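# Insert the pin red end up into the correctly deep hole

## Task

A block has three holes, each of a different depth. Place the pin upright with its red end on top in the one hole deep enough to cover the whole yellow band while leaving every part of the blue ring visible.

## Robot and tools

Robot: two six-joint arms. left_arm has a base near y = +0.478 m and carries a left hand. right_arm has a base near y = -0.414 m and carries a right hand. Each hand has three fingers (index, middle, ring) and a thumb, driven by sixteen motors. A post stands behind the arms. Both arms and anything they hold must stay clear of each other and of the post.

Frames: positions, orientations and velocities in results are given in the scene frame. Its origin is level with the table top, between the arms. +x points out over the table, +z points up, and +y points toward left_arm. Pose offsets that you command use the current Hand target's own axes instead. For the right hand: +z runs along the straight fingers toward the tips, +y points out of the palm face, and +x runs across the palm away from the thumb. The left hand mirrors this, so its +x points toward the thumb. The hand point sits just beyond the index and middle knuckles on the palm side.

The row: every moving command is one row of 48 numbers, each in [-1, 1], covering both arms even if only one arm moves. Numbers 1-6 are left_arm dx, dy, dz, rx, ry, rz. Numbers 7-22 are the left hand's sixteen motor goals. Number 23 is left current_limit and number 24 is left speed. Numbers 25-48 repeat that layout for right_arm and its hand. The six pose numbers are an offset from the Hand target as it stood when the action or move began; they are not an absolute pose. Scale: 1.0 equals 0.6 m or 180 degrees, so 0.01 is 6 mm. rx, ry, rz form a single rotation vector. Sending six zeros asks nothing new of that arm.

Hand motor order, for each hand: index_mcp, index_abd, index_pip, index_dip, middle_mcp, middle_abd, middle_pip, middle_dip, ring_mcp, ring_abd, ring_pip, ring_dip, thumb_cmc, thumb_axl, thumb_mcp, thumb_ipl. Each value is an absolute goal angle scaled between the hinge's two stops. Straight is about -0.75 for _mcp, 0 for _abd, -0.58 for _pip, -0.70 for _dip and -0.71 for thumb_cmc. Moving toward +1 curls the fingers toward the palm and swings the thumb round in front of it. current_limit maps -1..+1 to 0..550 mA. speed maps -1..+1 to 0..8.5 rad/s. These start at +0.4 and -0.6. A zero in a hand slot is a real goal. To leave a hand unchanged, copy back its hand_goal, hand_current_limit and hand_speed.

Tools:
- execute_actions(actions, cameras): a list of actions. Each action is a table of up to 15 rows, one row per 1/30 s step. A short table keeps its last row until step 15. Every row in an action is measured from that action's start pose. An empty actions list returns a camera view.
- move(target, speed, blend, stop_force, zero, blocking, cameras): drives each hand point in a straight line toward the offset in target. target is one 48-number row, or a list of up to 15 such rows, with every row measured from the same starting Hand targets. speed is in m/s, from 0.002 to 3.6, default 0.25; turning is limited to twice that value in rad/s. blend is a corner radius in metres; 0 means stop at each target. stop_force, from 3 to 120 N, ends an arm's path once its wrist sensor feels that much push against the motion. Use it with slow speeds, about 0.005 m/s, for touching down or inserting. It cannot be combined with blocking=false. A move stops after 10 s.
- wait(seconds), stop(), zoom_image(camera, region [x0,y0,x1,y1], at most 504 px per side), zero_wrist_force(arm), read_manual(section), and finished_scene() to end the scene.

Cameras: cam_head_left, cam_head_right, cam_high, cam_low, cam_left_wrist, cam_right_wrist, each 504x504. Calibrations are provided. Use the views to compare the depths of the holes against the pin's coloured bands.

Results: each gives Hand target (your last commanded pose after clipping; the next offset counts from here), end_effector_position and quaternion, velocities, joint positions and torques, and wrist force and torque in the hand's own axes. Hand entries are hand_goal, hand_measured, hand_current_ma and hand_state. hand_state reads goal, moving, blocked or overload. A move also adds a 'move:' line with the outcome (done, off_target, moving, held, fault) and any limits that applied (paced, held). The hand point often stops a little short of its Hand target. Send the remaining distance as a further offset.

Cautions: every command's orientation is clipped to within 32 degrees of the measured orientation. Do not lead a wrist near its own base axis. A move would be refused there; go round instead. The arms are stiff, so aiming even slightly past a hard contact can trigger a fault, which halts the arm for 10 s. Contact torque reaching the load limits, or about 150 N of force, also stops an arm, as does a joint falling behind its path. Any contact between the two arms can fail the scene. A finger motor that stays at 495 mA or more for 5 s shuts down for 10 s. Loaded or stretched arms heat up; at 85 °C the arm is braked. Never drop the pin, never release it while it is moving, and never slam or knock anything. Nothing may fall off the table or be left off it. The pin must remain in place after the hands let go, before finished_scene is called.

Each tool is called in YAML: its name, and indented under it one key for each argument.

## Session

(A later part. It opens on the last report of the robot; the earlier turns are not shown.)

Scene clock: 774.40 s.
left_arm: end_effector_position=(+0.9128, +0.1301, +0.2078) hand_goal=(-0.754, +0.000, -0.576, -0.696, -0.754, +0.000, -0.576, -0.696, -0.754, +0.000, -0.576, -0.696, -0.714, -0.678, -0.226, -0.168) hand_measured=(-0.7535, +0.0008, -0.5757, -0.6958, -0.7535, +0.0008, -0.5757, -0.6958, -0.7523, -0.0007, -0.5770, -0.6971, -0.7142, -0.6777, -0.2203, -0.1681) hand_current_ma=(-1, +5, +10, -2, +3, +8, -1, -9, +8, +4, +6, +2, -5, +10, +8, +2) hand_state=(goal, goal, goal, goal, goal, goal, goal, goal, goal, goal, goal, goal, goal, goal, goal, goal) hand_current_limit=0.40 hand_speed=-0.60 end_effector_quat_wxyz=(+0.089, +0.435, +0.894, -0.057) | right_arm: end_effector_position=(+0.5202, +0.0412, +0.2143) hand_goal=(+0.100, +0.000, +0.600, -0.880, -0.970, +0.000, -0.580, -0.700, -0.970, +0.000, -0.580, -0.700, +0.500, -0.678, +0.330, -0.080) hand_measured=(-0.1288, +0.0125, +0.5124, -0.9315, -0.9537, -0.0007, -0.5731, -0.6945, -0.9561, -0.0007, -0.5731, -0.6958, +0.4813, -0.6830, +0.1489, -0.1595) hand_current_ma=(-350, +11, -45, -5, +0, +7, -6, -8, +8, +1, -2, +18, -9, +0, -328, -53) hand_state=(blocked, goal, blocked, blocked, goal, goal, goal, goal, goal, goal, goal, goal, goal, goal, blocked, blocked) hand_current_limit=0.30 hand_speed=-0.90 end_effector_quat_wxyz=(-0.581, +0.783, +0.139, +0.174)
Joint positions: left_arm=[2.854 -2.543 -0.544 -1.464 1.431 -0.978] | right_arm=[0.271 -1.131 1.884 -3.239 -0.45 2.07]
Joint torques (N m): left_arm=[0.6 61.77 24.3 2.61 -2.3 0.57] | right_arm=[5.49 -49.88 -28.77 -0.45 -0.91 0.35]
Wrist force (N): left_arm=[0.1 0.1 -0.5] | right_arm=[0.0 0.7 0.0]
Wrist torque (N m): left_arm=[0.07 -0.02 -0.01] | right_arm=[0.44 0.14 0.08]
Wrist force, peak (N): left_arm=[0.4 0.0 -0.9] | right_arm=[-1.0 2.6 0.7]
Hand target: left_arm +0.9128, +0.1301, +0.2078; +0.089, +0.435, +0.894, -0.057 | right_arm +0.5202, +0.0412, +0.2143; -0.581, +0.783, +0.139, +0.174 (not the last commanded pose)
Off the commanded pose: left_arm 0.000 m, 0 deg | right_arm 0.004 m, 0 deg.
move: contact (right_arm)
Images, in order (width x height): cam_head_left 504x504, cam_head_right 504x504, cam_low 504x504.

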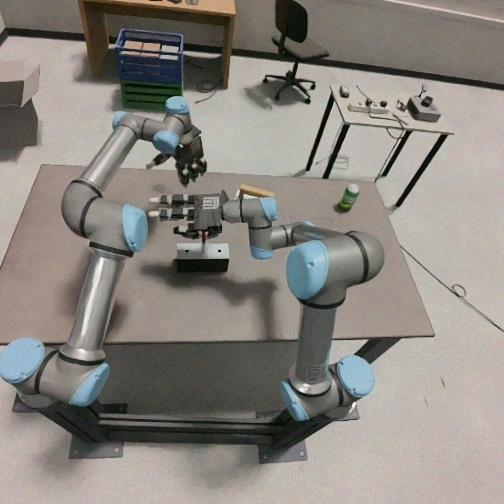

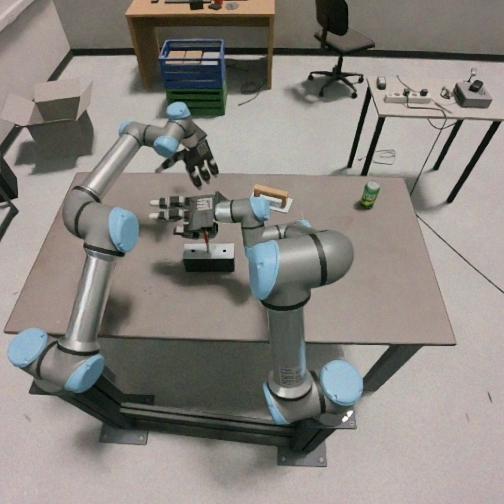

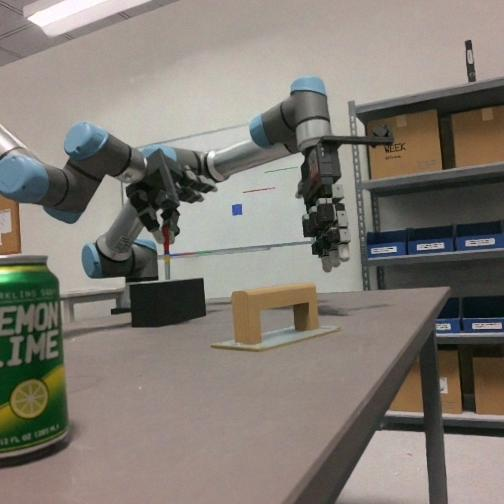

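move:
  target:
    - [0,0,0,0,0,0,-0.754,0,-0.576,-0.696,-0.754,0,-0.576,-0.696,-0.754,0,-0.576,-0.696,-0.714,-0.678,-0.226,-0.168,0.4,-0.6,-0.00076,-0.0026,0.00098,0,0,0,0.10,0,0.60,-0.88,-0.97,0,-0.58,-0.70,-0.97,0,-0.58,-0.70,0.5,-0.677,0.33,-0.08,0.3,-0.9]
  speed: 0.01

move:
  target:
    - [0,0,0,0,0,0,-0.754,0,-0.576,-0.696,-0.754,0,-0.576,-0.696,-0.754,0,-0.576,-0.696,-0.714,-0.678,-0.226,-0.168,0.4,-0.6,-0.00434,0.00861,0.00266,0,0,0,0.10,0,0.60,-0.88,-0.97,0,-0.58,-0.70,-0.97,0,-0.58,-0.70,0.5,-0.677,0.33,-0.08,0.3,-0.9]
  speed: 0.005
  stop_force: 3
  cameras: ["cam_low", "cam_head_left", "cam_head_right"]

zoom_image:
  camera: "cam_low"
  region: [150, 260, 180, 290]

zoom_image:
  camera: "cam_head_left"
  region: [196, 244, 211, 259]

zoom_image:
  camera: "cam_head_right"
  region: [201, 244, 216, 259]

Scene clock: 782.30 s.
left_arm: end_effector_position=(+0.9128, +0.1301, +0.2078) hand_goal=(-0.754, +0.000, -0.576, -0.696, -0.754, +0.000, -0.576, -0.696, -0.754, +0.000, -0.576, -0.696, -0.714, -0.678, -0.226, -0.168) hand_measured=(-0.7535, +0.0008, -0.5770, -0.6958, -0.7523, -0.0007, -0.5770, -0.6958, -0.7523, -0.0007, -0.5770, -0.6958, -0.7142, -0.6767, -0.2203, -0.1672) hand_current_ma=(-2, +10, +8, -11, +6, +10, +0, -3, +6, +2, +7, +3, -2, +8, +13, +1) hand_state=(goal, goal, goal, goal, goal, goal, goal, goal, goal, goal, goal, goal, goal, goal, goal, goal) hand_current_limit=0.40 hand_speed=-0.60 end_effector_quat_wxyz=(+0.089, +0.435, +0.894, -0.057) | right_arm: end_effector_position=(+0.5192, +0.0421, +0.2152) hand_goal=(+0.100, +0.000, +0.600, -0.880, -0.970, +0.000, -0.580, -0.700, -0.970, +0.000, -0.580, -0.700, +0.500, -0.678, +0.330, -0.080) hand_measured=(-0.1276, +0.0125, +0.5111, -0.9315, -0.9537, -0.0007, -0.5731, -0.6958, -0.9561, +0.0008, -0.5718, -0.6945, +0.4700, -0.6872, +0.1528, -0.1595) hand_current_ma=(-351, +7, -32, -13, +1, +5, -8, -8, +11, +9, +4, -4, -21, -4, -322, -62) hand_state=(blocked, goal, blocked, blocked, goal, goal, goal, goal, goal, goal, goal, goal, moving, goal, blocked, blocked) hand_current_limit=0.30 hand_speed=-0.90 end_effector_quat_wxyz=(-0.581, +0.783, +0.139, +0.174)
Joint positions: left_arm=[2.854 -2.543 -0.544 -1.464 1.431 -0.978] | right_arm=[0.273 -1.133 1.884 -3.24 -0.452 2.073]
Joint torques (N m): left_arm=[0.48 61.77 23.77 2.71 -2.38 0.53] | right_arm=[6.21 -50.45 -30.98 -3.78 -0.89 1.86]
Wrist force (N): left_arm=[0.0 0.0 -0.7] | right_arm=[-1.0 2.1 0.2]
Wrist torque (N m): left_arm=[0.07 -0.02 0.00] | right_arm=[0.52 0.21 -0.02]
Wrist force, peak (N): left_arm=[0.1 -0.1 -1.2] | right_arm=[-0.7 2.6 0.3]
Hand target: left_arm +0.9128, +0.1301, +0.2078; +0.089, +0.435, +0.894, -0.057 | right_arm +0.5192, +0.0422, +0.2153; -0.581, +0.783, +0.139, +0.174
Off the commanded pose: left_arm 0.000 m, 0 deg | right_arm 0.000 m, 0 deg.
move: done

Scene clock: 783.87 s.
left_arm: end_effector_position=(+0.9128, +0.1301, +0.2078) hand_goal=(-0.754, +0.000, -0.576, -0.696, -0.754, +0.000, -0.576, -0.696, -0.754, +0.000, -0.576, -0.696, -0.714, -0.678, -0.226, -0.168) hand_measured=(-0.7535, +0.0008, -0.5757, -0.6958, -0.7535, +0.0008, -0.5770, -0.6958, -0.7535, -0.0007, -0.5770, -0.6958, -0.7154, -0.6777, -0.2203, -0.1672) hand_current_ma=(-7, +8, +12, -4, +9, +8, +0, -4, +5, +8, +3, +3, -6, +11, +12, +0) hand_state=(goal, goal, goal, goal, goal, goal, goal, goal, goal, goal, goal, goal, goal, goal, goal, goal) hand_current_limit=0.40 hand_speed=-0.60 end_effector_quat_wxyz=(+0.089, +0.435, +0.894, -0.057) | right_arm: end_effector_position=(+0.5193, +0.0422, +0.2149) hand_goal=(+0.100, +0.000, +0.600, -0.880, -0.970, +0.000, -0.580, -0.700, -0.970, +0.000, -0.580, -0.700, +0.500, -0.678, +0.330, -0.080) hand_measured=(-0.1288, +0.0169, +0.5111, -0.9328, -0.9537, -0.0007, -0.5731, -0.6958, -0.9561, +0.0008, -0.5731, -0.6945, +0.4625, -0.6904, +0.1558, -0.1605) hand_current_ma=(-368, -5, -33, -12, -5, +1, -3, +0, +14, +4, +2, +1, -23, -3, -309, -67) hand_state=(blocked, goal, blocked, blocked, goal, goal, goal, goal, goal, goal, goal, goal, blocked, goal, blocked, blocked) hand_current_limit=0.30 hand_speed=-0.90 end_effector_quat_wxyz=(-0.581, +0.783, +0.139, +0.174)
Joint positions: left_arm=[2.854 -2.543 -0.544 -1.464 1.431 -0.978] | right_arm=[0.273 -1.132 1.885 -3.242 -0.452 2.073]
Joint torques (N m): left_arm=[0.01 61.8 23.69 2.64 -2.29 0.57] | right_arm=[4.34 -49.82 -29.93 -0.5 -0.79 1.68]
Wrist force (N): left_arm=[0.1 0.1 -0.7] | right_arm=[-0.3 0.9 -0.1]
Wrist torque (N m): left_arm=[0.08 -0.03 0.01] | right_arm=[0.44 0.16 0.00]
Wrist force, peak (N): left_arm=[0.1 0.3 -1.1] | right_arm=[-0.7 2.6 0.6]
Hand target: left_arm +0.9128, +0.1301, +0.2078; +0.089, +0.435, +0.894, -0.057 | right_arm +0.5193, +0.0422, +0.2149; -0.581, +0.783, +0.139, +0.174 (not the last commanded pose)
Off the commanded pose: left_arm 0.000 m, 0 deg | right_arm 0.006 m, 0 deg.
move: contact (right_arm)
Images, in order (width x height): cam_head_left 504x504, cam_head_right 504x504, cam_low 504x504.

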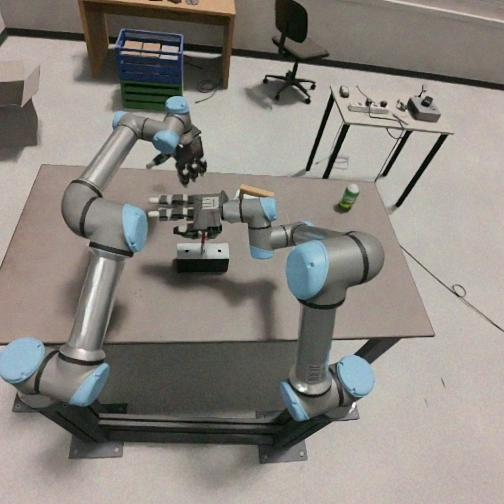

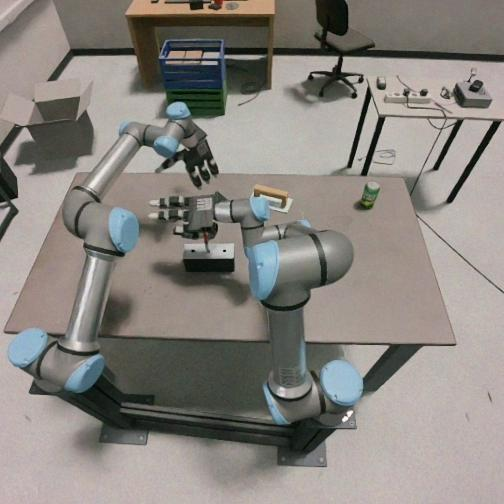

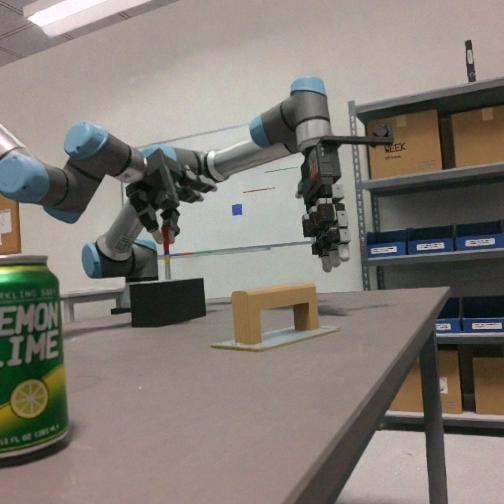

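Scaled by 16.800 from the camera's image (finer frame: 720x720).

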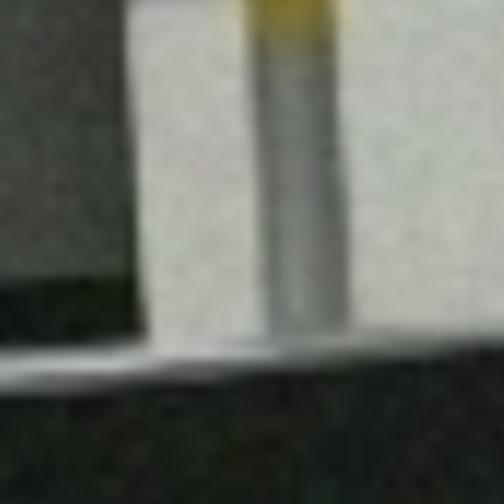

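Scaled by 33.600 from the camera's image (finer frame: 720x720).

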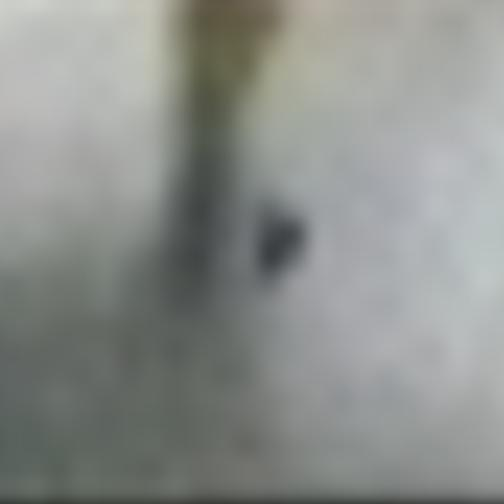

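Scaled by 33.600 from the camera's image (finer frame: 720x720).

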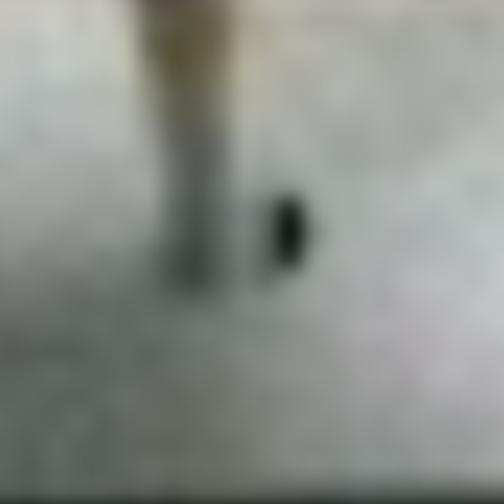

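move:
  target:
    - [0,0,0,0,0,0,-0.754,0,-0.576,-0.696,-0.754,0,-0.576,-0.696,-0.754,0,-0.576,-0.696,-0.714,-0.678,-0.226,-0.168,0.4,-0.6,0.0019,-0.0037,-0.0011,0,0,0,0.10,0,0.60,-0.88,-0.97,0,-0.58,-0.70,-0.97,0,-0.58,-0.70,0.5,-0.677,0.33,-0.08,0.3,-0.9]
    - [0,0,0,0,0,0,-0.754,0,-0.576,-0.696,-0.754,0,-0.576,-0.696,-0.754,0,-0.576,-0.696,-0.714,-0.678,-0.226,-0.168,0.4,-0.6,0.0036,-0.0018,-0.0076,0,0,0,0.10,0,0.60,-0.88,-0.97,0,-0.58,-0.70,-0.97,0,-0.58,-0.70,0.5,-0.677,0.33,-0.08,0.3,-0.9]
  speed: 0.01
  cameras: ["cam_low", "cam_head_left", "cam_head_right"]

zoom_image:
  camera: "cam_low"
  region: [145, 225, 205, 285]

zoom_image:
  camera: "cam_head_left"
  region: [191, 234, 216, 259]

zoom_image:
  camera: "cam_head_right"
  region: [196, 234, 221, 259]

Scene clock: 789.97 s.
left_arm: end_effector_position=(+0.9128, +0.1301, +0.2078) hand_goal=(-0.754, +0.000, -0.576, -0.696, -0.754, +0.000, -0.576, -0.696, -0.754, +0.000, -0.576, -0.696, -0.714, -0.678, -0.226, -0.168) hand_measured=(-0.7535, -0.0007, -0.5770, -0.6958, -0.7535, -0.0007, -0.5757, -0.6945, -0.7535, +0.0008, -0.5770, -0.6958, -0.7142, -0.6777, -0.2203, -0.1672) hand_current_ma=(-3, +6, +8, -2, +5, +10, +4, -5, +3, +5, +9, +0, -3, +5, +11, -2) hand_state=(goal, goal, goal, goal, goal, goal, goal, goal, goal, goal, goal, goal, goal, goal, goal, goal) hand_current_limit=0.40 hand_speed=-0.60 end_effector_quat_wxyz=(+0.089, +0.435, +0.894, -0.057) | right_arm: end_effector_position=(+0.5202, +0.0383, +0.2180) hand_goal=(+0.100, +0.000, +0.600, -0.880, -0.970, +0.000, -0.580, -0.700, -0.970, +0.000, -0.580, -0.700, +0.500, -0.678, +0.330, -0.080) hand_measured=(-0.1300, +0.0154, +0.5098, -0.9328, -0.9537, -0.0007, -0.5731, -0.6945, -0.9561, -0.0007, -0.5718, -0.6945, +0.4575, -0.6925, +0.1598, -0.1595) hand_current_ma=(-354, +8, -29, -10, +1, +2, -1, +0, +13, -4, -8, +0, +4, -6, -283, -63) hand_state=(blocked, goal, blocked, blocked, goal, goal, goal, goal, goal, goal, goal, goal, blocked, goal, blocked, blocked) hand_current_limit=0.30 hand_speed=-0.90 end_effector_quat_wxyz=(-0.581, +0.783, +0.139, +0.174)
Joint positions: left_arm=[2.854 -2.543 -0.544 -1.464 1.431 -0.978] | right_arm=[0.265 -1.141 1.887 -3.226 -0.446 2.062]
Joint torques (N m): left_arm=[1.22 62.03 23.77 2.79 -2.32 0.6] | right_arm=[-7.61 -51.35 -4.85 -0.73 3.46 -1.6]
Wrist force (N): left_arm=[0.3 0.2 -0.3] | right_arm=[-0.8 2.5 0.5]
Wrist torque (N m): left_arm=[0.06 -0.04 0.02] | right_arm=[0.53 0.17 0.19]
Wrist force, peak (N): left_arm=[-0.1 0.3 -0.9] | right_arm=[-0.9 2.6 0.4]
Hand target: left_arm +0.9128, +0.1301, +0.2078; +0.089, +0.435, +0.894, -0.057 | right_arm +0.5202, +0.0382, +0.2180; -0.581, +0.783, +0.139, +0.174
Off the commanded pose: left_arm 0.000 m, 0 deg | right_arm 0.000 m, 0 deg.
move: done
Images, in order (width x height): cam_head_left 504x504, cam_head_right 504x504, cam_low 504x504.

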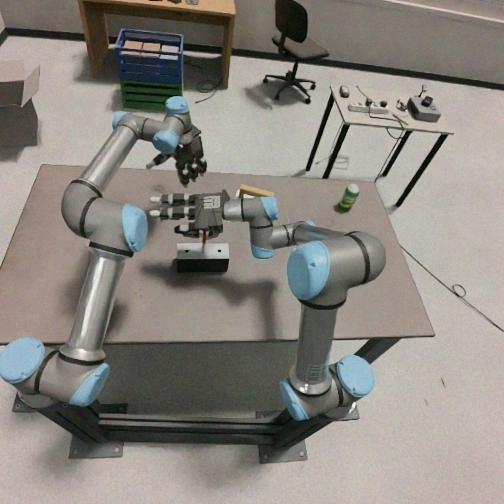

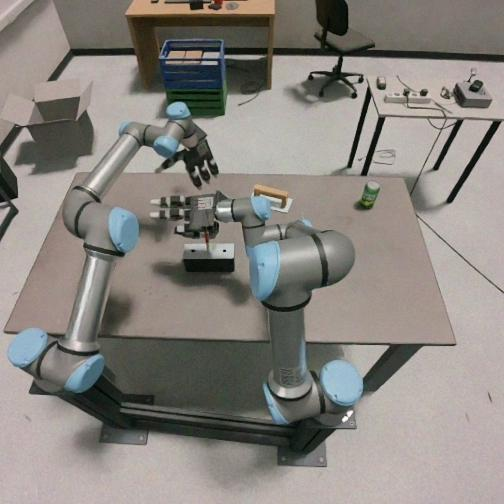

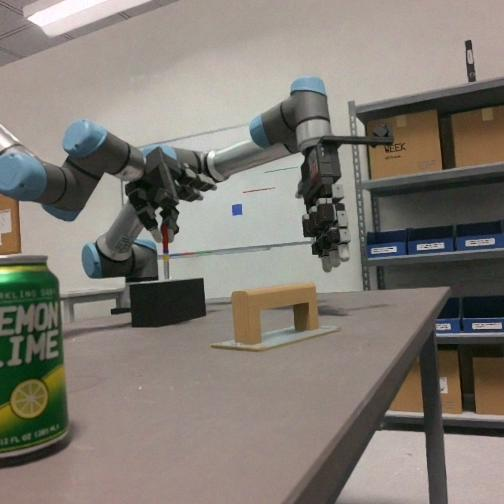

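Scaled by 8.400 from the camera's image (finer frame: 720x720).

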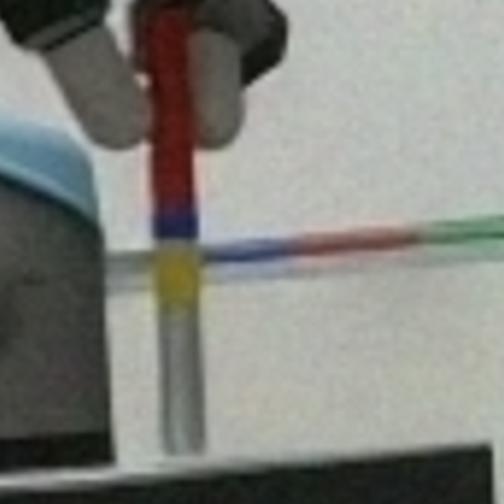

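Scaled by 20.160 from the camera's image (finer frame: 720x720).

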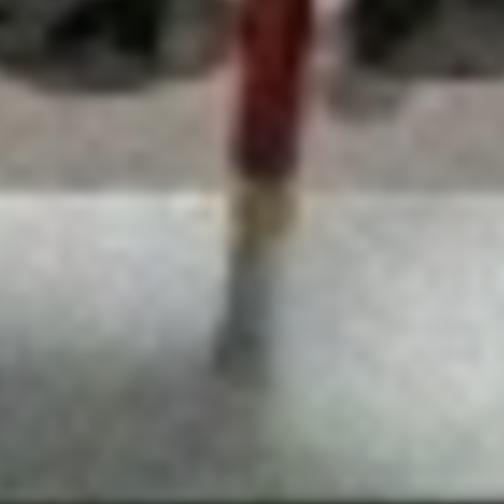

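Scaled by 20.160 from the camera's image (finer frame: 720x720).

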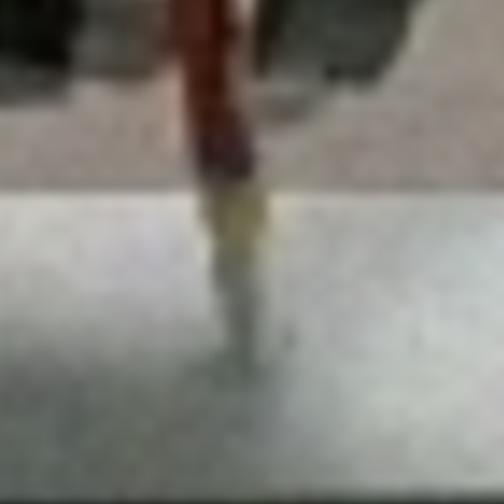

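wait:
  seconds: 3
  cameras: ["cam_low", "cam_head_left", "cam_head_right", "cam_right_wrist"]

zoom_image:
  camera: "cam_head_left"
  region: [193, 238, 213, 258]

zoom_image:
  camera: "cam_head_right"
  region: [198, 238, 218, 258]

zoom_image:
  camera: "cam_low"
  region: [150, 256, 180, 286]

Scene clock: 803.63 s.
left_arm: end_effector_position=(+0.9128, +0.1301, +0.2078) hand_goal=(-0.754, +0.000, -0.576, -0.696, -0.754, +0.000, -0.576, -0.696, -0.754, +0.000, -0.576, -0.696, -0.714, -0.678, -0.226, -0.168) hand_measured=(-0.7535, -0.0007, -0.5770, -0.6971, -0.7535, +0.0008, -0.5770, -0.6958, -0.7535, +0.0008, -0.5757, -0.6958, -0.7142, -0.6767, -0.2203, -0.1672) hand_current_ma=(+3, +7, +11, -4, +3, +7, -1, -2, -1, +5, +9, -2, -3, +6, +8, +1) hand_state=(goal, goal, goal, goal, goal, goal, goal, goal, goal, goal, goal, goal, goal, goal, goal, goal) hand_current_limit=0.40 hand_speed=-0.60 end_effector_quat_wxyz=(+0.089, +0.435, +0.894, -0.057) | right_arm: end_effector_position=(+0.5202, +0.0382, +0.2180) hand_goal=(+0.100, +0.000, +0.600, -0.880, -0.970, +0.000, -0.580, -0.700, -0.970, +0.000, -0.580, -0.700, +0.500, -0.678, +0.330, -0.080) hand_measured=(-0.1276, +0.0154, +0.5111, -0.9328, -0.9549, -0.0007, -0.5731, -0.6958, -0.9573, +0.0008, -0.5718, -0.6945, +0.4575, -0.6925, +0.1598, -0.1595) hand_current_ma=(-358, -10, -48, -15, +6, -8, -3, -19, +7, +3, +15, -4, -16, -4, -285, -65) hand_state=(blocked, goal, blocked, blocked, goal, goal, goal, goal, goal, goal, goal, goal, blocked, goal, blocked, blocked) hand_current_limit=0.30 hand_speed=-0.90 end_effector_quat_wxyz=(-0.581, +0.783, +0.139, +0.174)
Joint positions: left_arm=[2.854 -2.543 -0.544 -1.464 1.431 -0.978] | right_arm=[0.265 -1.142 1.887 -3.225 -0.446 2.062]
Joint torques (N m): left_arm=[0.29 62.31 23.61 2.72 -2.35 0.68] | right_arm=[-7.06 -50.2 -5.64 -0.59 3.18 -1.31]
Wrist force (N): left_arm=[0.0 -0.2 -0.6] | right_arm=[-0.8 2.0 0.5]
Wrist torque (N m): left_arm=[0.04 -0.01 0.01] | right_arm=[0.46 0.17 0.17]
Wrist force, peak (N): left_arm=[0.5 -0.1 -0.9] | right_arm=[-0.7 2.7 0.6]
Hand target: left_arm +0.9128, +0.1301, +0.2078; +0.089, +0.435, +0.894, -0.057 | right_arm +0.5202, +0.0382, +0.2180; -0.581, +0.783, +0.139, +0.174
Off the commanded pose: left_arm 0.000 m, 0 deg | right_arm 0.000 m, 0 deg.
wait: 3.00 s; at rest from the start
cam_right_wrist: T_world_to_cam=[[-0.43076, -0.19711, -0.88068, 0.45701], [-0.6977, -0.54624, 0.46351, 0.2391], [-0.57242, 0.81411, 0.09778, 0.37656]] pos_world=[0.57923, -0.08588, 0.25483]
Images, in order (width x height): cam_head_left 504x504, cam_head_right 504x504, cam_low 504x504, cam_right_wrist 504x504.

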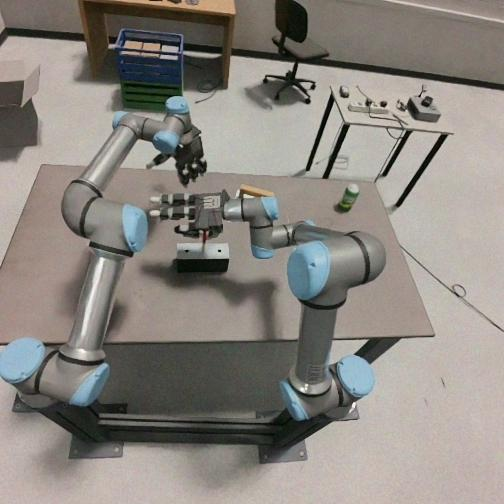

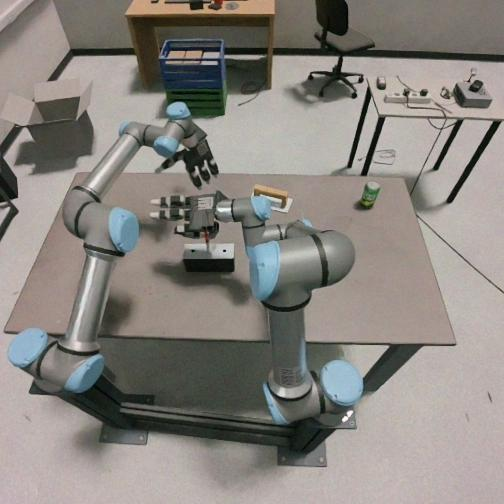

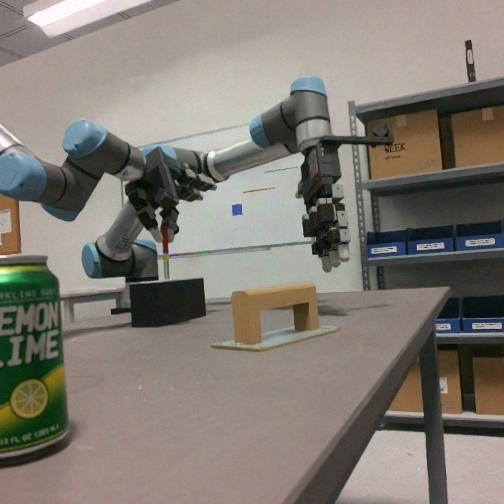

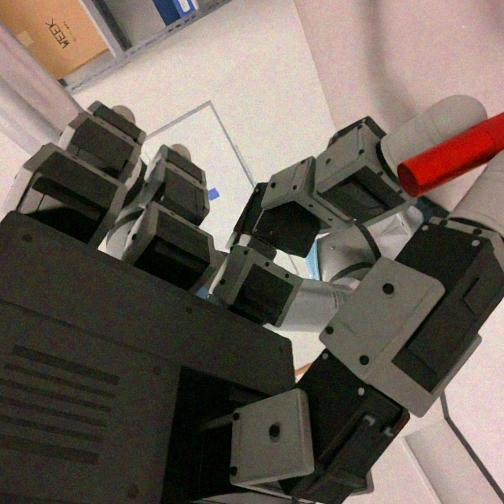

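Scaled by 25.200 from the camera's image (finer frame: 720x720).

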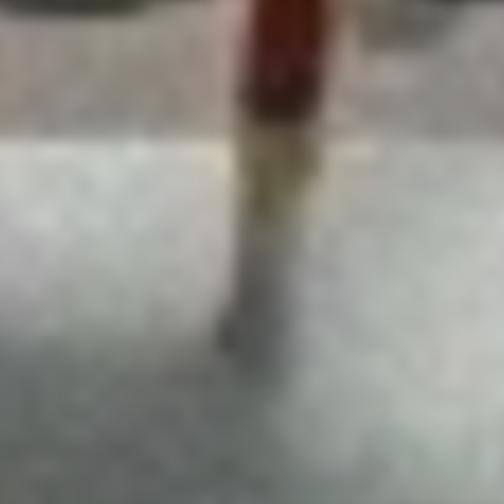

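Scaled by 25.200 from the camera's image (finer frame: 720x720).

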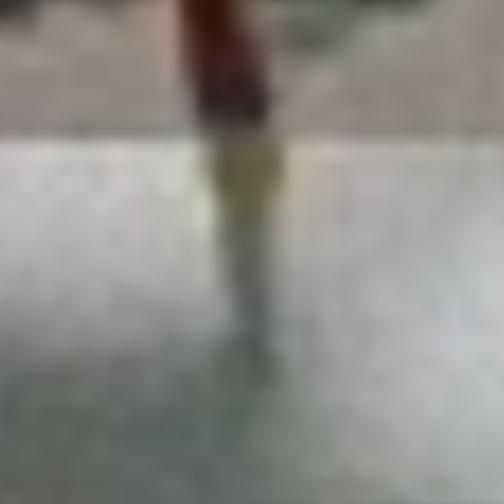

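Scaled by 16.800 from the camera's image (finer frame: 720x720).

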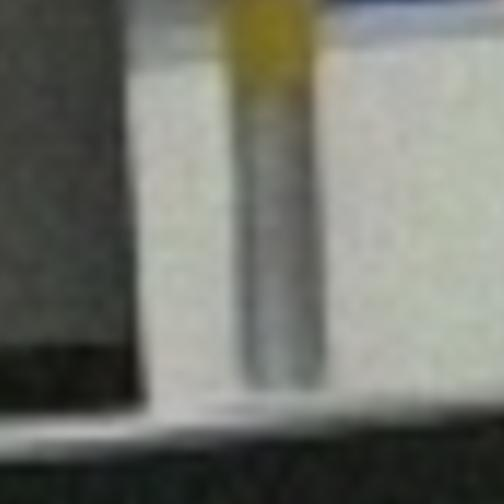

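move:
  target:
    - [0,0,0,0,0,0,-0.754,0,-0.576,-0.696,-0.754,0,-0.576,-0.696,-0.754,0,-0.576,-0.696,-0.714,-0.678,-0.226,-0.168,0.4,-0.6,0.0060,0.0030,-0.0001,0,0,0,0.10,0,0.60,-0.88,-0.97,0,-0.58,-0.70,-0.97,0,-0.58,-0.70,0.5,-0.677,0.33,-0.08,0.3,-0.9]
  speed: 0.01
  cameras: ["cam_low", "cam_head_left", "cam_head_right"]

zoom_image:
  camera: "cam_head_left"
  region: [193, 238, 213, 258]

zoom_image:
  camera: "cam_head_right"
  region: [198, 238, 218, 258]

zoom_image:
  camera: "cam_low"
  region: [150, 256, 180, 286]

Scene clock: 806.57 s.
left_arm: end_effector_position=(+0.9128, +0.1301, +0.2078) hand_goal=(-0.754, +0.000, -0.576, -0.696, -0.754, +0.000, -0.576, -0.696, -0.754, +0.000, -0.576, -0.696, -0.714, -0.678, -0.226, -0.168) hand_measured=(-0.7535, -0.0007, -0.5770, -0.6958, -0.7535, -0.0007, -0.5770, -0.6971, -0.7523, -0.0007, -0.5757, -0.6958, -0.7142, -0.6767, -0.2212, -0.1681) hand_current_ma=(-3, +10, +10, -8, +7, +4, -3, -6, +6, -1, +5, -2, -5, +8, +10, -1) hand_state=(goal, goal, goal, goal, goal, goal, goal, goal, goal, goal, goal, goal, goal, goal, goal, goal) hand_current_limit=0.40 hand_speed=-0.60 end_effector_quat_wxyz=(+0.089, +0.435, +0.894, -0.057) | right_arm: end_effector_position=(+0.5241, +0.0377, +0.2180) hand_goal=(+0.100, +0.000, +0.600, -0.880, -0.970, +0.000, -0.580, -0.700, -0.970, +0.000, -0.580, -0.700, +0.500, -0.678, +0.330, -0.080) hand_measured=(-0.1276, +0.0169, +0.5111, -0.9340, -0.9537, -0.0007, -0.5718, -0.6958, -0.9561, +0.0008, -0.5718, -0.6945, +0.4562, -0.6925, +0.1588, -0.1605) hand_current_ma=(-360, -5, -37, -16, +2, -2, -14, -5, +18, -5, +2, -1, -28, +12, -284, -74) hand_state=(blocked, goal, blocked, blocked, goal, goal, goal, goal, goal, goal, goal, goal, blocked, goal, blocked, blocked) hand_current_limit=0.30 hand_speed=-0.90 end_effector_quat_wxyz=(-0.581, +0.783, +0.139, +0.174)
Joint positions: left_arm=[2.854 -2.543 -0.544 -1.464 1.431 -0.978] | right_arm=[0.263 -1.137 1.878 -3.218 -0.444 2.058]
Joint torques (N m): left_arm=[0.68 62.13 24.01 2.65 -2.18 0.54] | right_arm=[-6.92 -22.63 -29.4 -0.99 3.21 -1.33]
Wrist force (N): left_arm=[0.1 -0.1 -0.5] | right_arm=[-0.8 2.5 0.5]
Wrist torque (N m): left_arm=[0.04 -0.03 0.01] | right_arm=[0.52 0.17 0.19]
Wrist force, peak (N): left_arm=[0.3 0.2 -1.0] | right_arm=[-1.0 2.9 0.4]
Hand target: left_arm +0.9128, +0.1301, +0.2078; +0.089, +0.435, +0.894, -0.057 | right_arm +0.5242, +0.0377, +0.2180; -0.581, +0.783, +0.139, +0.174
Off the commanded pose: left_arm 0.000 m, 0 deg | right_arm 0.000 m, 0 deg.
move: done
Images, in order (width x height): cam_head_left 504x504, cam_head_right 504x504, cam_low 504x504.

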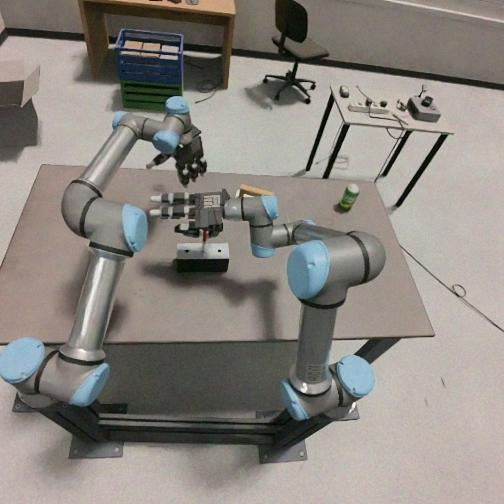

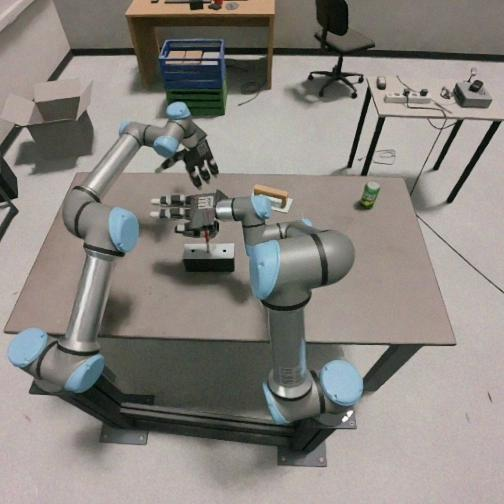

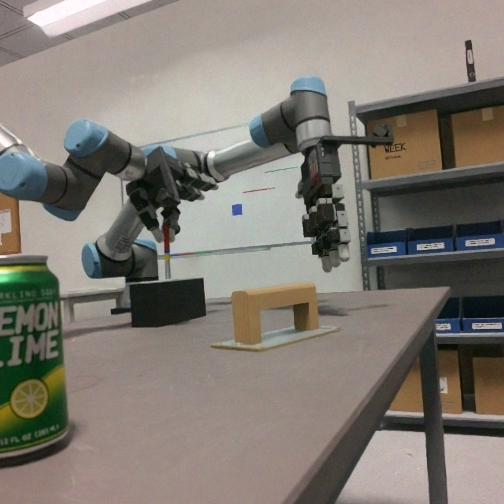

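Scaled by 25.200 from the camera's image (finer frame: 720x720).

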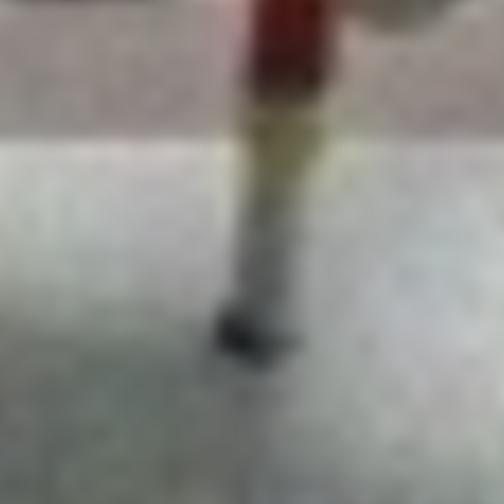

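Scaled by 25.200 from the camera's image (finer frame: 720x720).

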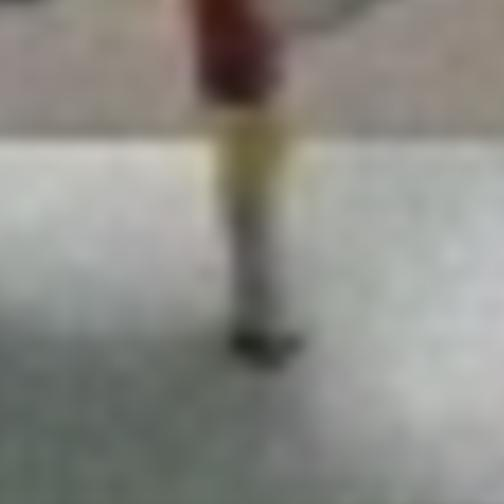

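Scaled by 16.800 from the camera's image (finer frame: 720x720).

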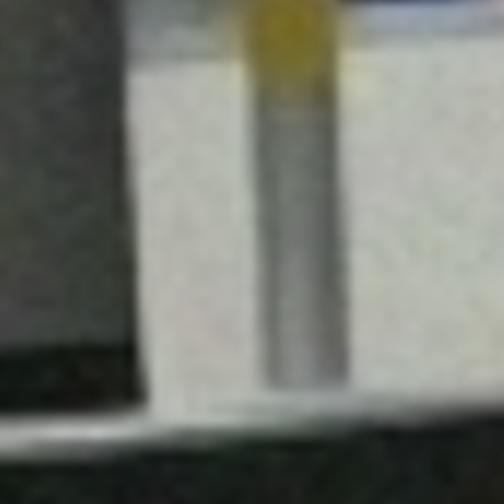

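move:
  target:
    - [0,0,0,0,0,0,-0.754,0,-0.576,-0.696,-0.754,0,-0.576,-0.696,-0.754,0,-0.576,-0.696,-0.714,-0.678,-0.226,-0.168,0.4,-0.6,-0.0017,0.00415,0.00267,0,0,0,0.10,0,0.60,-0.88,-0.97,0,-0.58,-0.70,-0.97,0,-0.58,-0.70,0.5,-0.677,0.33,-0.08,0.3,-0.9]
  speed: 0.005
  stop_force: 3
  cameras: ["cam_low", "cam_head_left", "cam_head_right"]

zoom_image:
  camera: "cam_head_left"
  region: [193, 238, 213, 258]

zoom_image:
  camera: "cam_head_right"
  region: [198, 238, 218, 258]

zoom_image:
  camera: "cam_low"
  region: [150, 256, 180, 286]

Scene clock: 811.60 s.
left_arm: end_effector_position=(+0.9128, +0.1301, +0.2078) hand_goal=(-0.754, +0.000, -0.576, -0.696, -0.754, +0.000, -0.576, -0.696, -0.754, +0.000, -0.576, -0.696, -0.714, -0.678, -0.226, -0.168) hand_measured=(-0.7535, -0.0007, -0.5770, -0.6958, -0.7523, +0.0008, -0.5782, -0.6958, -0.7535, +0.0008, -0.5757, -0.6971, -0.7129, -0.6767, -0.2203, -0.1672) hand_current_ma=(+4, +5, +13, -9, +8, +9, +1, -3, +7, +0, +8, -5, -2, +8, +9, +0) hand_state=(goal, goal, goal, goal, goal, goal, goal, goal, goal, goal, goal, goal, goal, goal, goal, goal) hand_current_limit=0.40 hand_speed=-0.60 end_effector_quat_wxyz=(+0.089, +0.435, +0.894, -0.057) | right_arm: end_effector_position=(+0.5245, +0.0385, +0.2150) hand_goal=(+0.100, +0.000, +0.600, -0.880, -0.970, +0.000, -0.580, -0.700, -0.970, +0.000, -0.580, -0.700, +0.500, -0.678, +0.330, -0.080) hand_measured=(-0.1288, +0.0169, +0.5111, -0.9328, -0.9537, -0.0007, -0.5731, -0.6945, -0.9573, +0.0008, -0.5731, -0.6945, +0.4575, -0.6925, +0.1608, -0.1595) hand_current_ma=(-354, +6, -34, -17, -4, -3, +3, -5, +15, +6, -2, -5, -22, +7, -281, -69) hand_state=(blocked, goal, blocked, blocked, goal, goal, goal, goal, goal, goal, goal, goal, blocked, goal, blocked, blocked) hand_current_limit=0.30 hand_speed=-0.90 end_effector_quat_wxyz=(-0.581, +0.783, +0.139, +0.174)
Joint positions: left_arm=[2.854 -2.543 -0.544 -1.464 1.431 -0.978] | right_arm=[0.264 -1.13 1.878 -3.226 -0.445 2.06]
Joint torques (N m): left_arm=[0.98 61.89 23.94 2.67 -2.37 0.53] | right_arm=[6.38 -23.24 -30.75 -3.66 -0.95 1.87]
Wrist force (N): left_arm=[-0.1 0.0 -0.3] | right_arm=[-0.9 2.2 0.5]
Wrist torque (N m): left_arm=[0.04 0.01 -0.01] | right_arm=[0.49 0.18 -0.01]
Wrist force, peak (N): left_arm=[0.3 0.0 -1.1] | right_arm=[-0.7 2.7 0.6]
Hand target: left_arm +0.9128, +0.1301, +0.2078; +0.089, +0.435, +0.894, -0.057 | right_arm +0.5245, +0.0385, +0.2150; -0.581, +0.783, +0.139, +0.174
Off the commanded pose: left_arm 0.000 m, 0 deg | right_arm 0.000 m, 0 deg.
move: done
Images, in order (width x height): cam_head_left 504x504, cam_head_right 504x504, cam_low 504x504.

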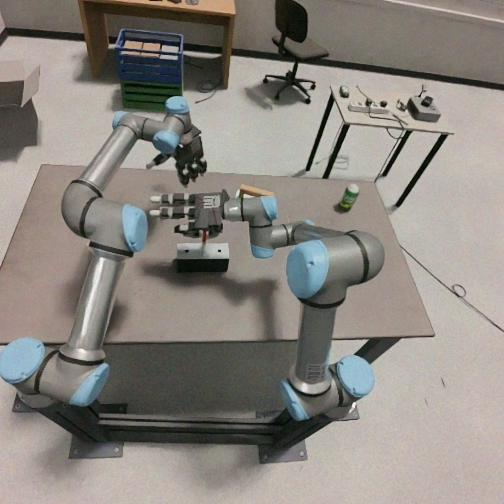

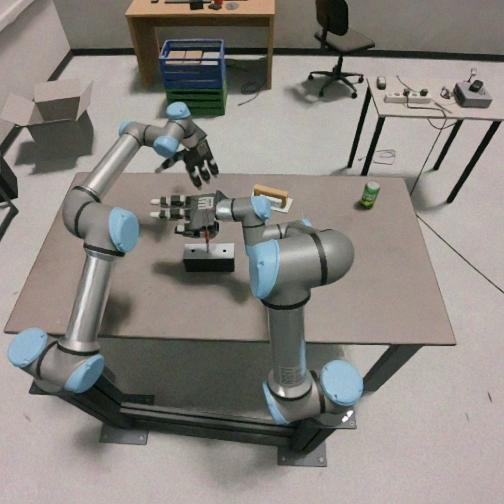

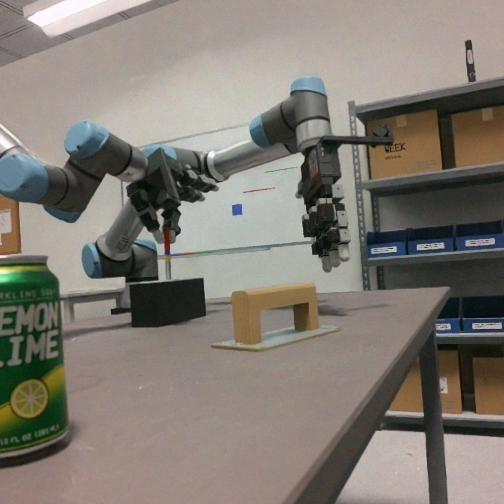

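Scaled by 25.200 from the camera's image (finer frame: 720x720).

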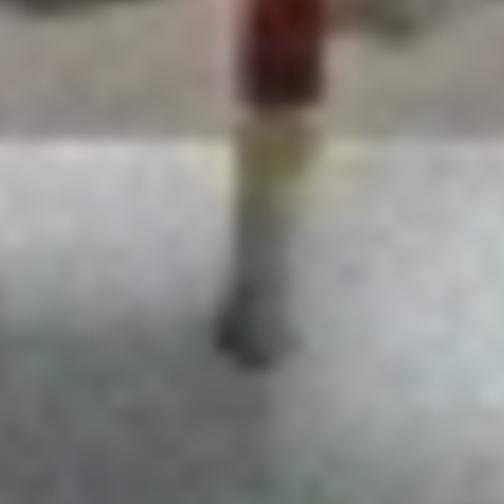

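Scaled by 25.200 from the camera's image (finer frame: 720x720).

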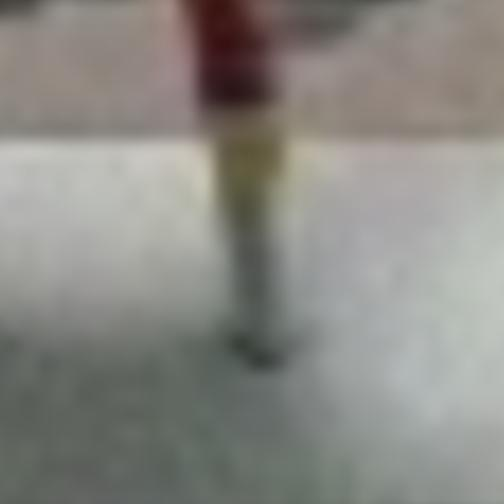

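Scaled by 16.800 from the camera's image (finer frame: 720x720).

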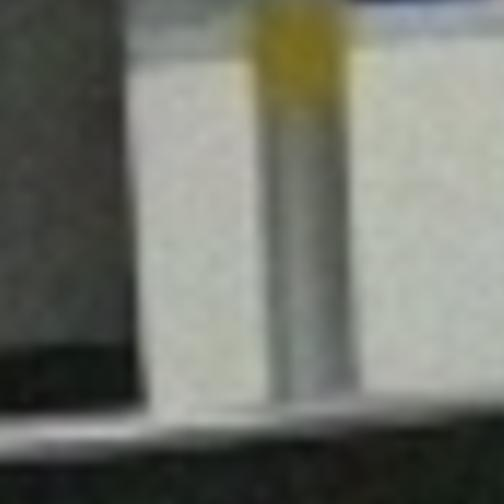

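move:
  target:
    - [0,0,0,0,0,0,-0.754,0,-0.576,-0.696,-0.754,0,-0.576,-0.696,-0.754,0,-0.576,-0.696,-0.714,-0.678,-0.226,-0.168,0.4,-0.6,-0.00434,0.00861,0.00266,0,0,0,0.10,0,0.60,-0.88,-0.97,0,-0.58,-0.70,-0.97,0,-0.58,-0.70,0.5,-0.677,0.33,-0.08,0.3,-0.9]
  speed: 0.005
  stop_force: 3
  cameras: ["cam_low", "cam_head_left", "cam_head_right"]

zoom_image:
  camera: "cam_head_left"
  region: [193, 238, 213, 258]

zoom_image:
  camera: "cam_head_right"
  region: [198, 238, 218, 258]

zoom_image:
  camera: "cam_low"
  region: [150, 256, 180, 286]

Scene clock: 815.43 s.
left_arm: end_effector_position=(+0.9128, +0.1301, +0.2078) hand_goal=(-0.754, +0.000, -0.576, -0.696, -0.754, +0.000, -0.576, -0.696, -0.754, +0.000, -0.576, -0.696, -0.714, -0.678, -0.226, -0.168) hand_measured=(-0.7535, -0.0007, -0.5770, -0.6958, -0.7535, +0.0023, -0.5770, -0.6958, -0.7535, -0.0007, -0.5770, -0.6971, -0.7142, -0.6767, -0.2203, -0.1672) hand_current_ma=(+6, +7, +9, -4, +7, +7, +0, -2, -1, +2, +5, +0, -2, +10, +7, +1) hand_state=(goal, goal, goal, goal, goal, goal, goal, goal, goal, goal, goal, goal, goal, goal, goal, goal) hand_current_limit=0.40 hand_speed=-0.60 end_effector_quat_wxyz=(+0.089, +0.435, +0.894, -0.057) | right_arm: end_effector_position=(+0.5245, +0.0385, +0.2090) hand_goal=(+0.100, +0.000, +0.600, -0.880, -0.970, +0.000, -0.580, -0.700, -0.970, +0.000, -0.580, -0.700, +0.500, -0.678, +0.330, -0.080) hand_measured=(-0.1276, +0.0169, +0.5111, -0.9340, -0.9537, +0.0008, -0.5731, -0.6958, -0.9561, -0.0007, -0.5731, -0.6945, +0.4575, -0.6914, +0.1588, -0.1595) hand_current_ma=(-347, +7, -42, -24, -6, +13, +0, -14, +14, +5, +0, +1, -12, +6, -278, -62) hand_state=(blocked, goal, blocked, blocked, goal, goal, goal, goal, goal, goal, goal, goal, blocked, goal, blocked, blocked) hand_current_limit=0.30 hand_speed=-0.90 end_effector_quat_wxyz=(-0.581, +0.783, +0.139, +0.174)
Joint positions: left_arm=[2.854 -2.543 -0.544 -1.464 1.431 -0.978] | right_arm=[0.264 -1.12 1.882 -3.24 -0.445 2.06]
Joint torques (N m): left_arm=[0.19 61.6 23.8 2.76 -2.25 0.63] | right_arm=[6.17 -24.02 -5.61 -3.85 -0.98 1.06]
Wrist force (N): left_arm=[0.2 -0.1 -0.4] | right_arm=[-0.8 2.3 0.4]
Wrist torque (N m): left_arm=[0.04 -0.04 0.03] | right_arm=[0.52 0.17 -0.01]
Wrist force, peak (N): left_arm=[0.0 0.0 -1.1] | right_arm=[-1.1 2.6 0.5]
Hand target: left_arm +0.9128, +0.1301, +0.2078; +0.089, +0.435, +0.894, -0.057 | right_arm +0.5245, +0.0385, +0.2090; -0.581, +0.783, +0.139, +0.174
Off the commanded pose: left_arm 0.000 m, 0 deg | right_arm 0.000 m, 0 deg.
move: done
Images, in order (width x height): cam_head_left 504x504, cam_head_right 504x504, cam_low 504x504.

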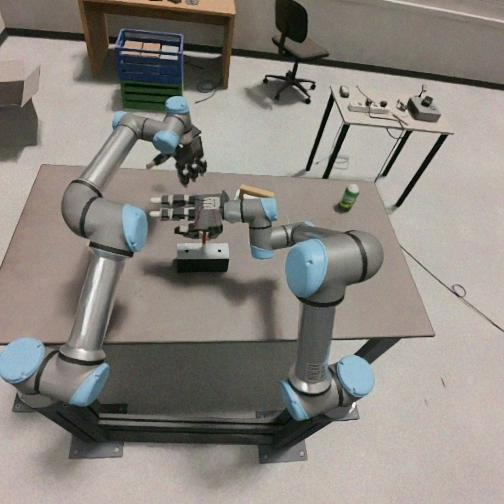

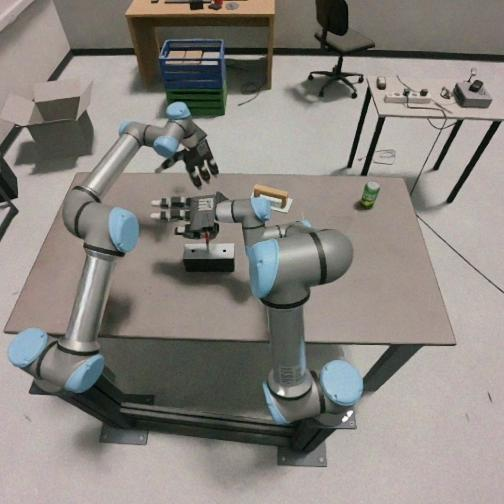

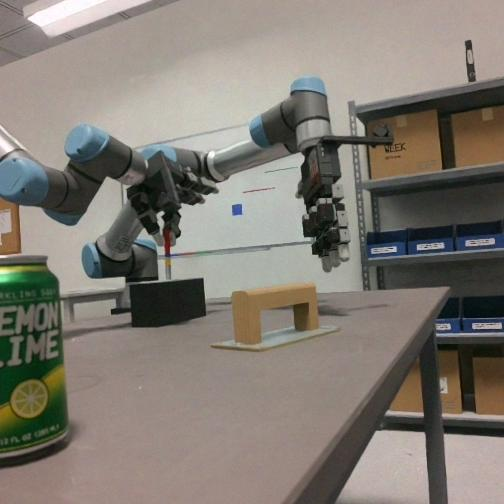

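Scaled by 25.200 from the camera's image (finer frame: 720x720).

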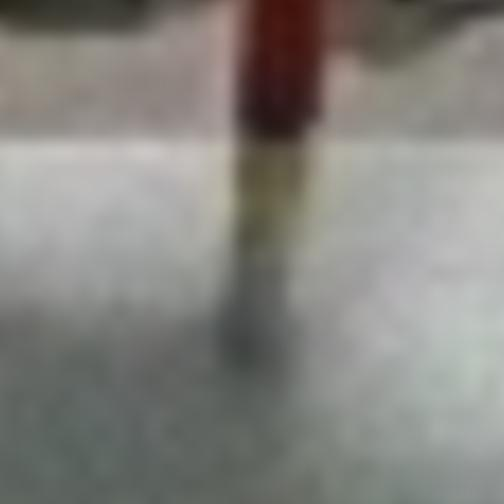

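Scaled by 25.200 from the camera's image (finer frame: 720x720).

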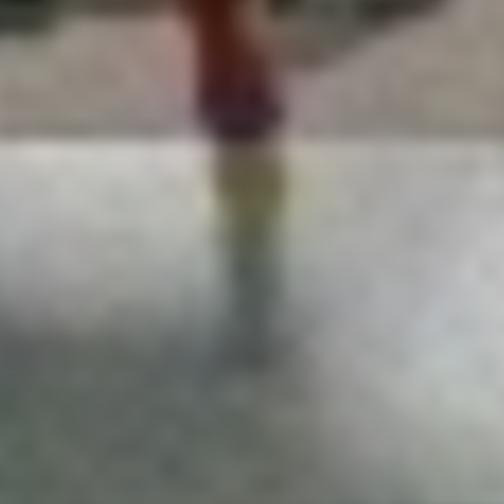

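Scaled by 16.800 from the camera's image (finer frame: 720x720).

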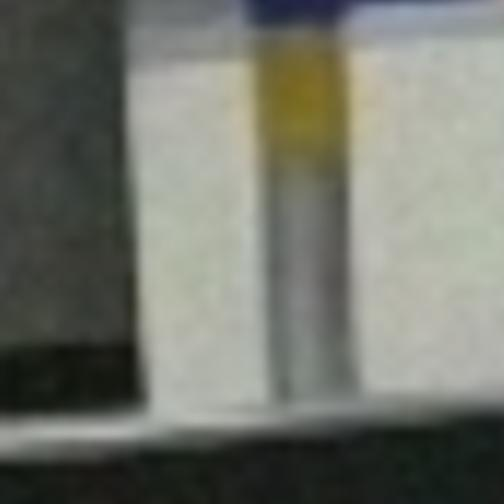

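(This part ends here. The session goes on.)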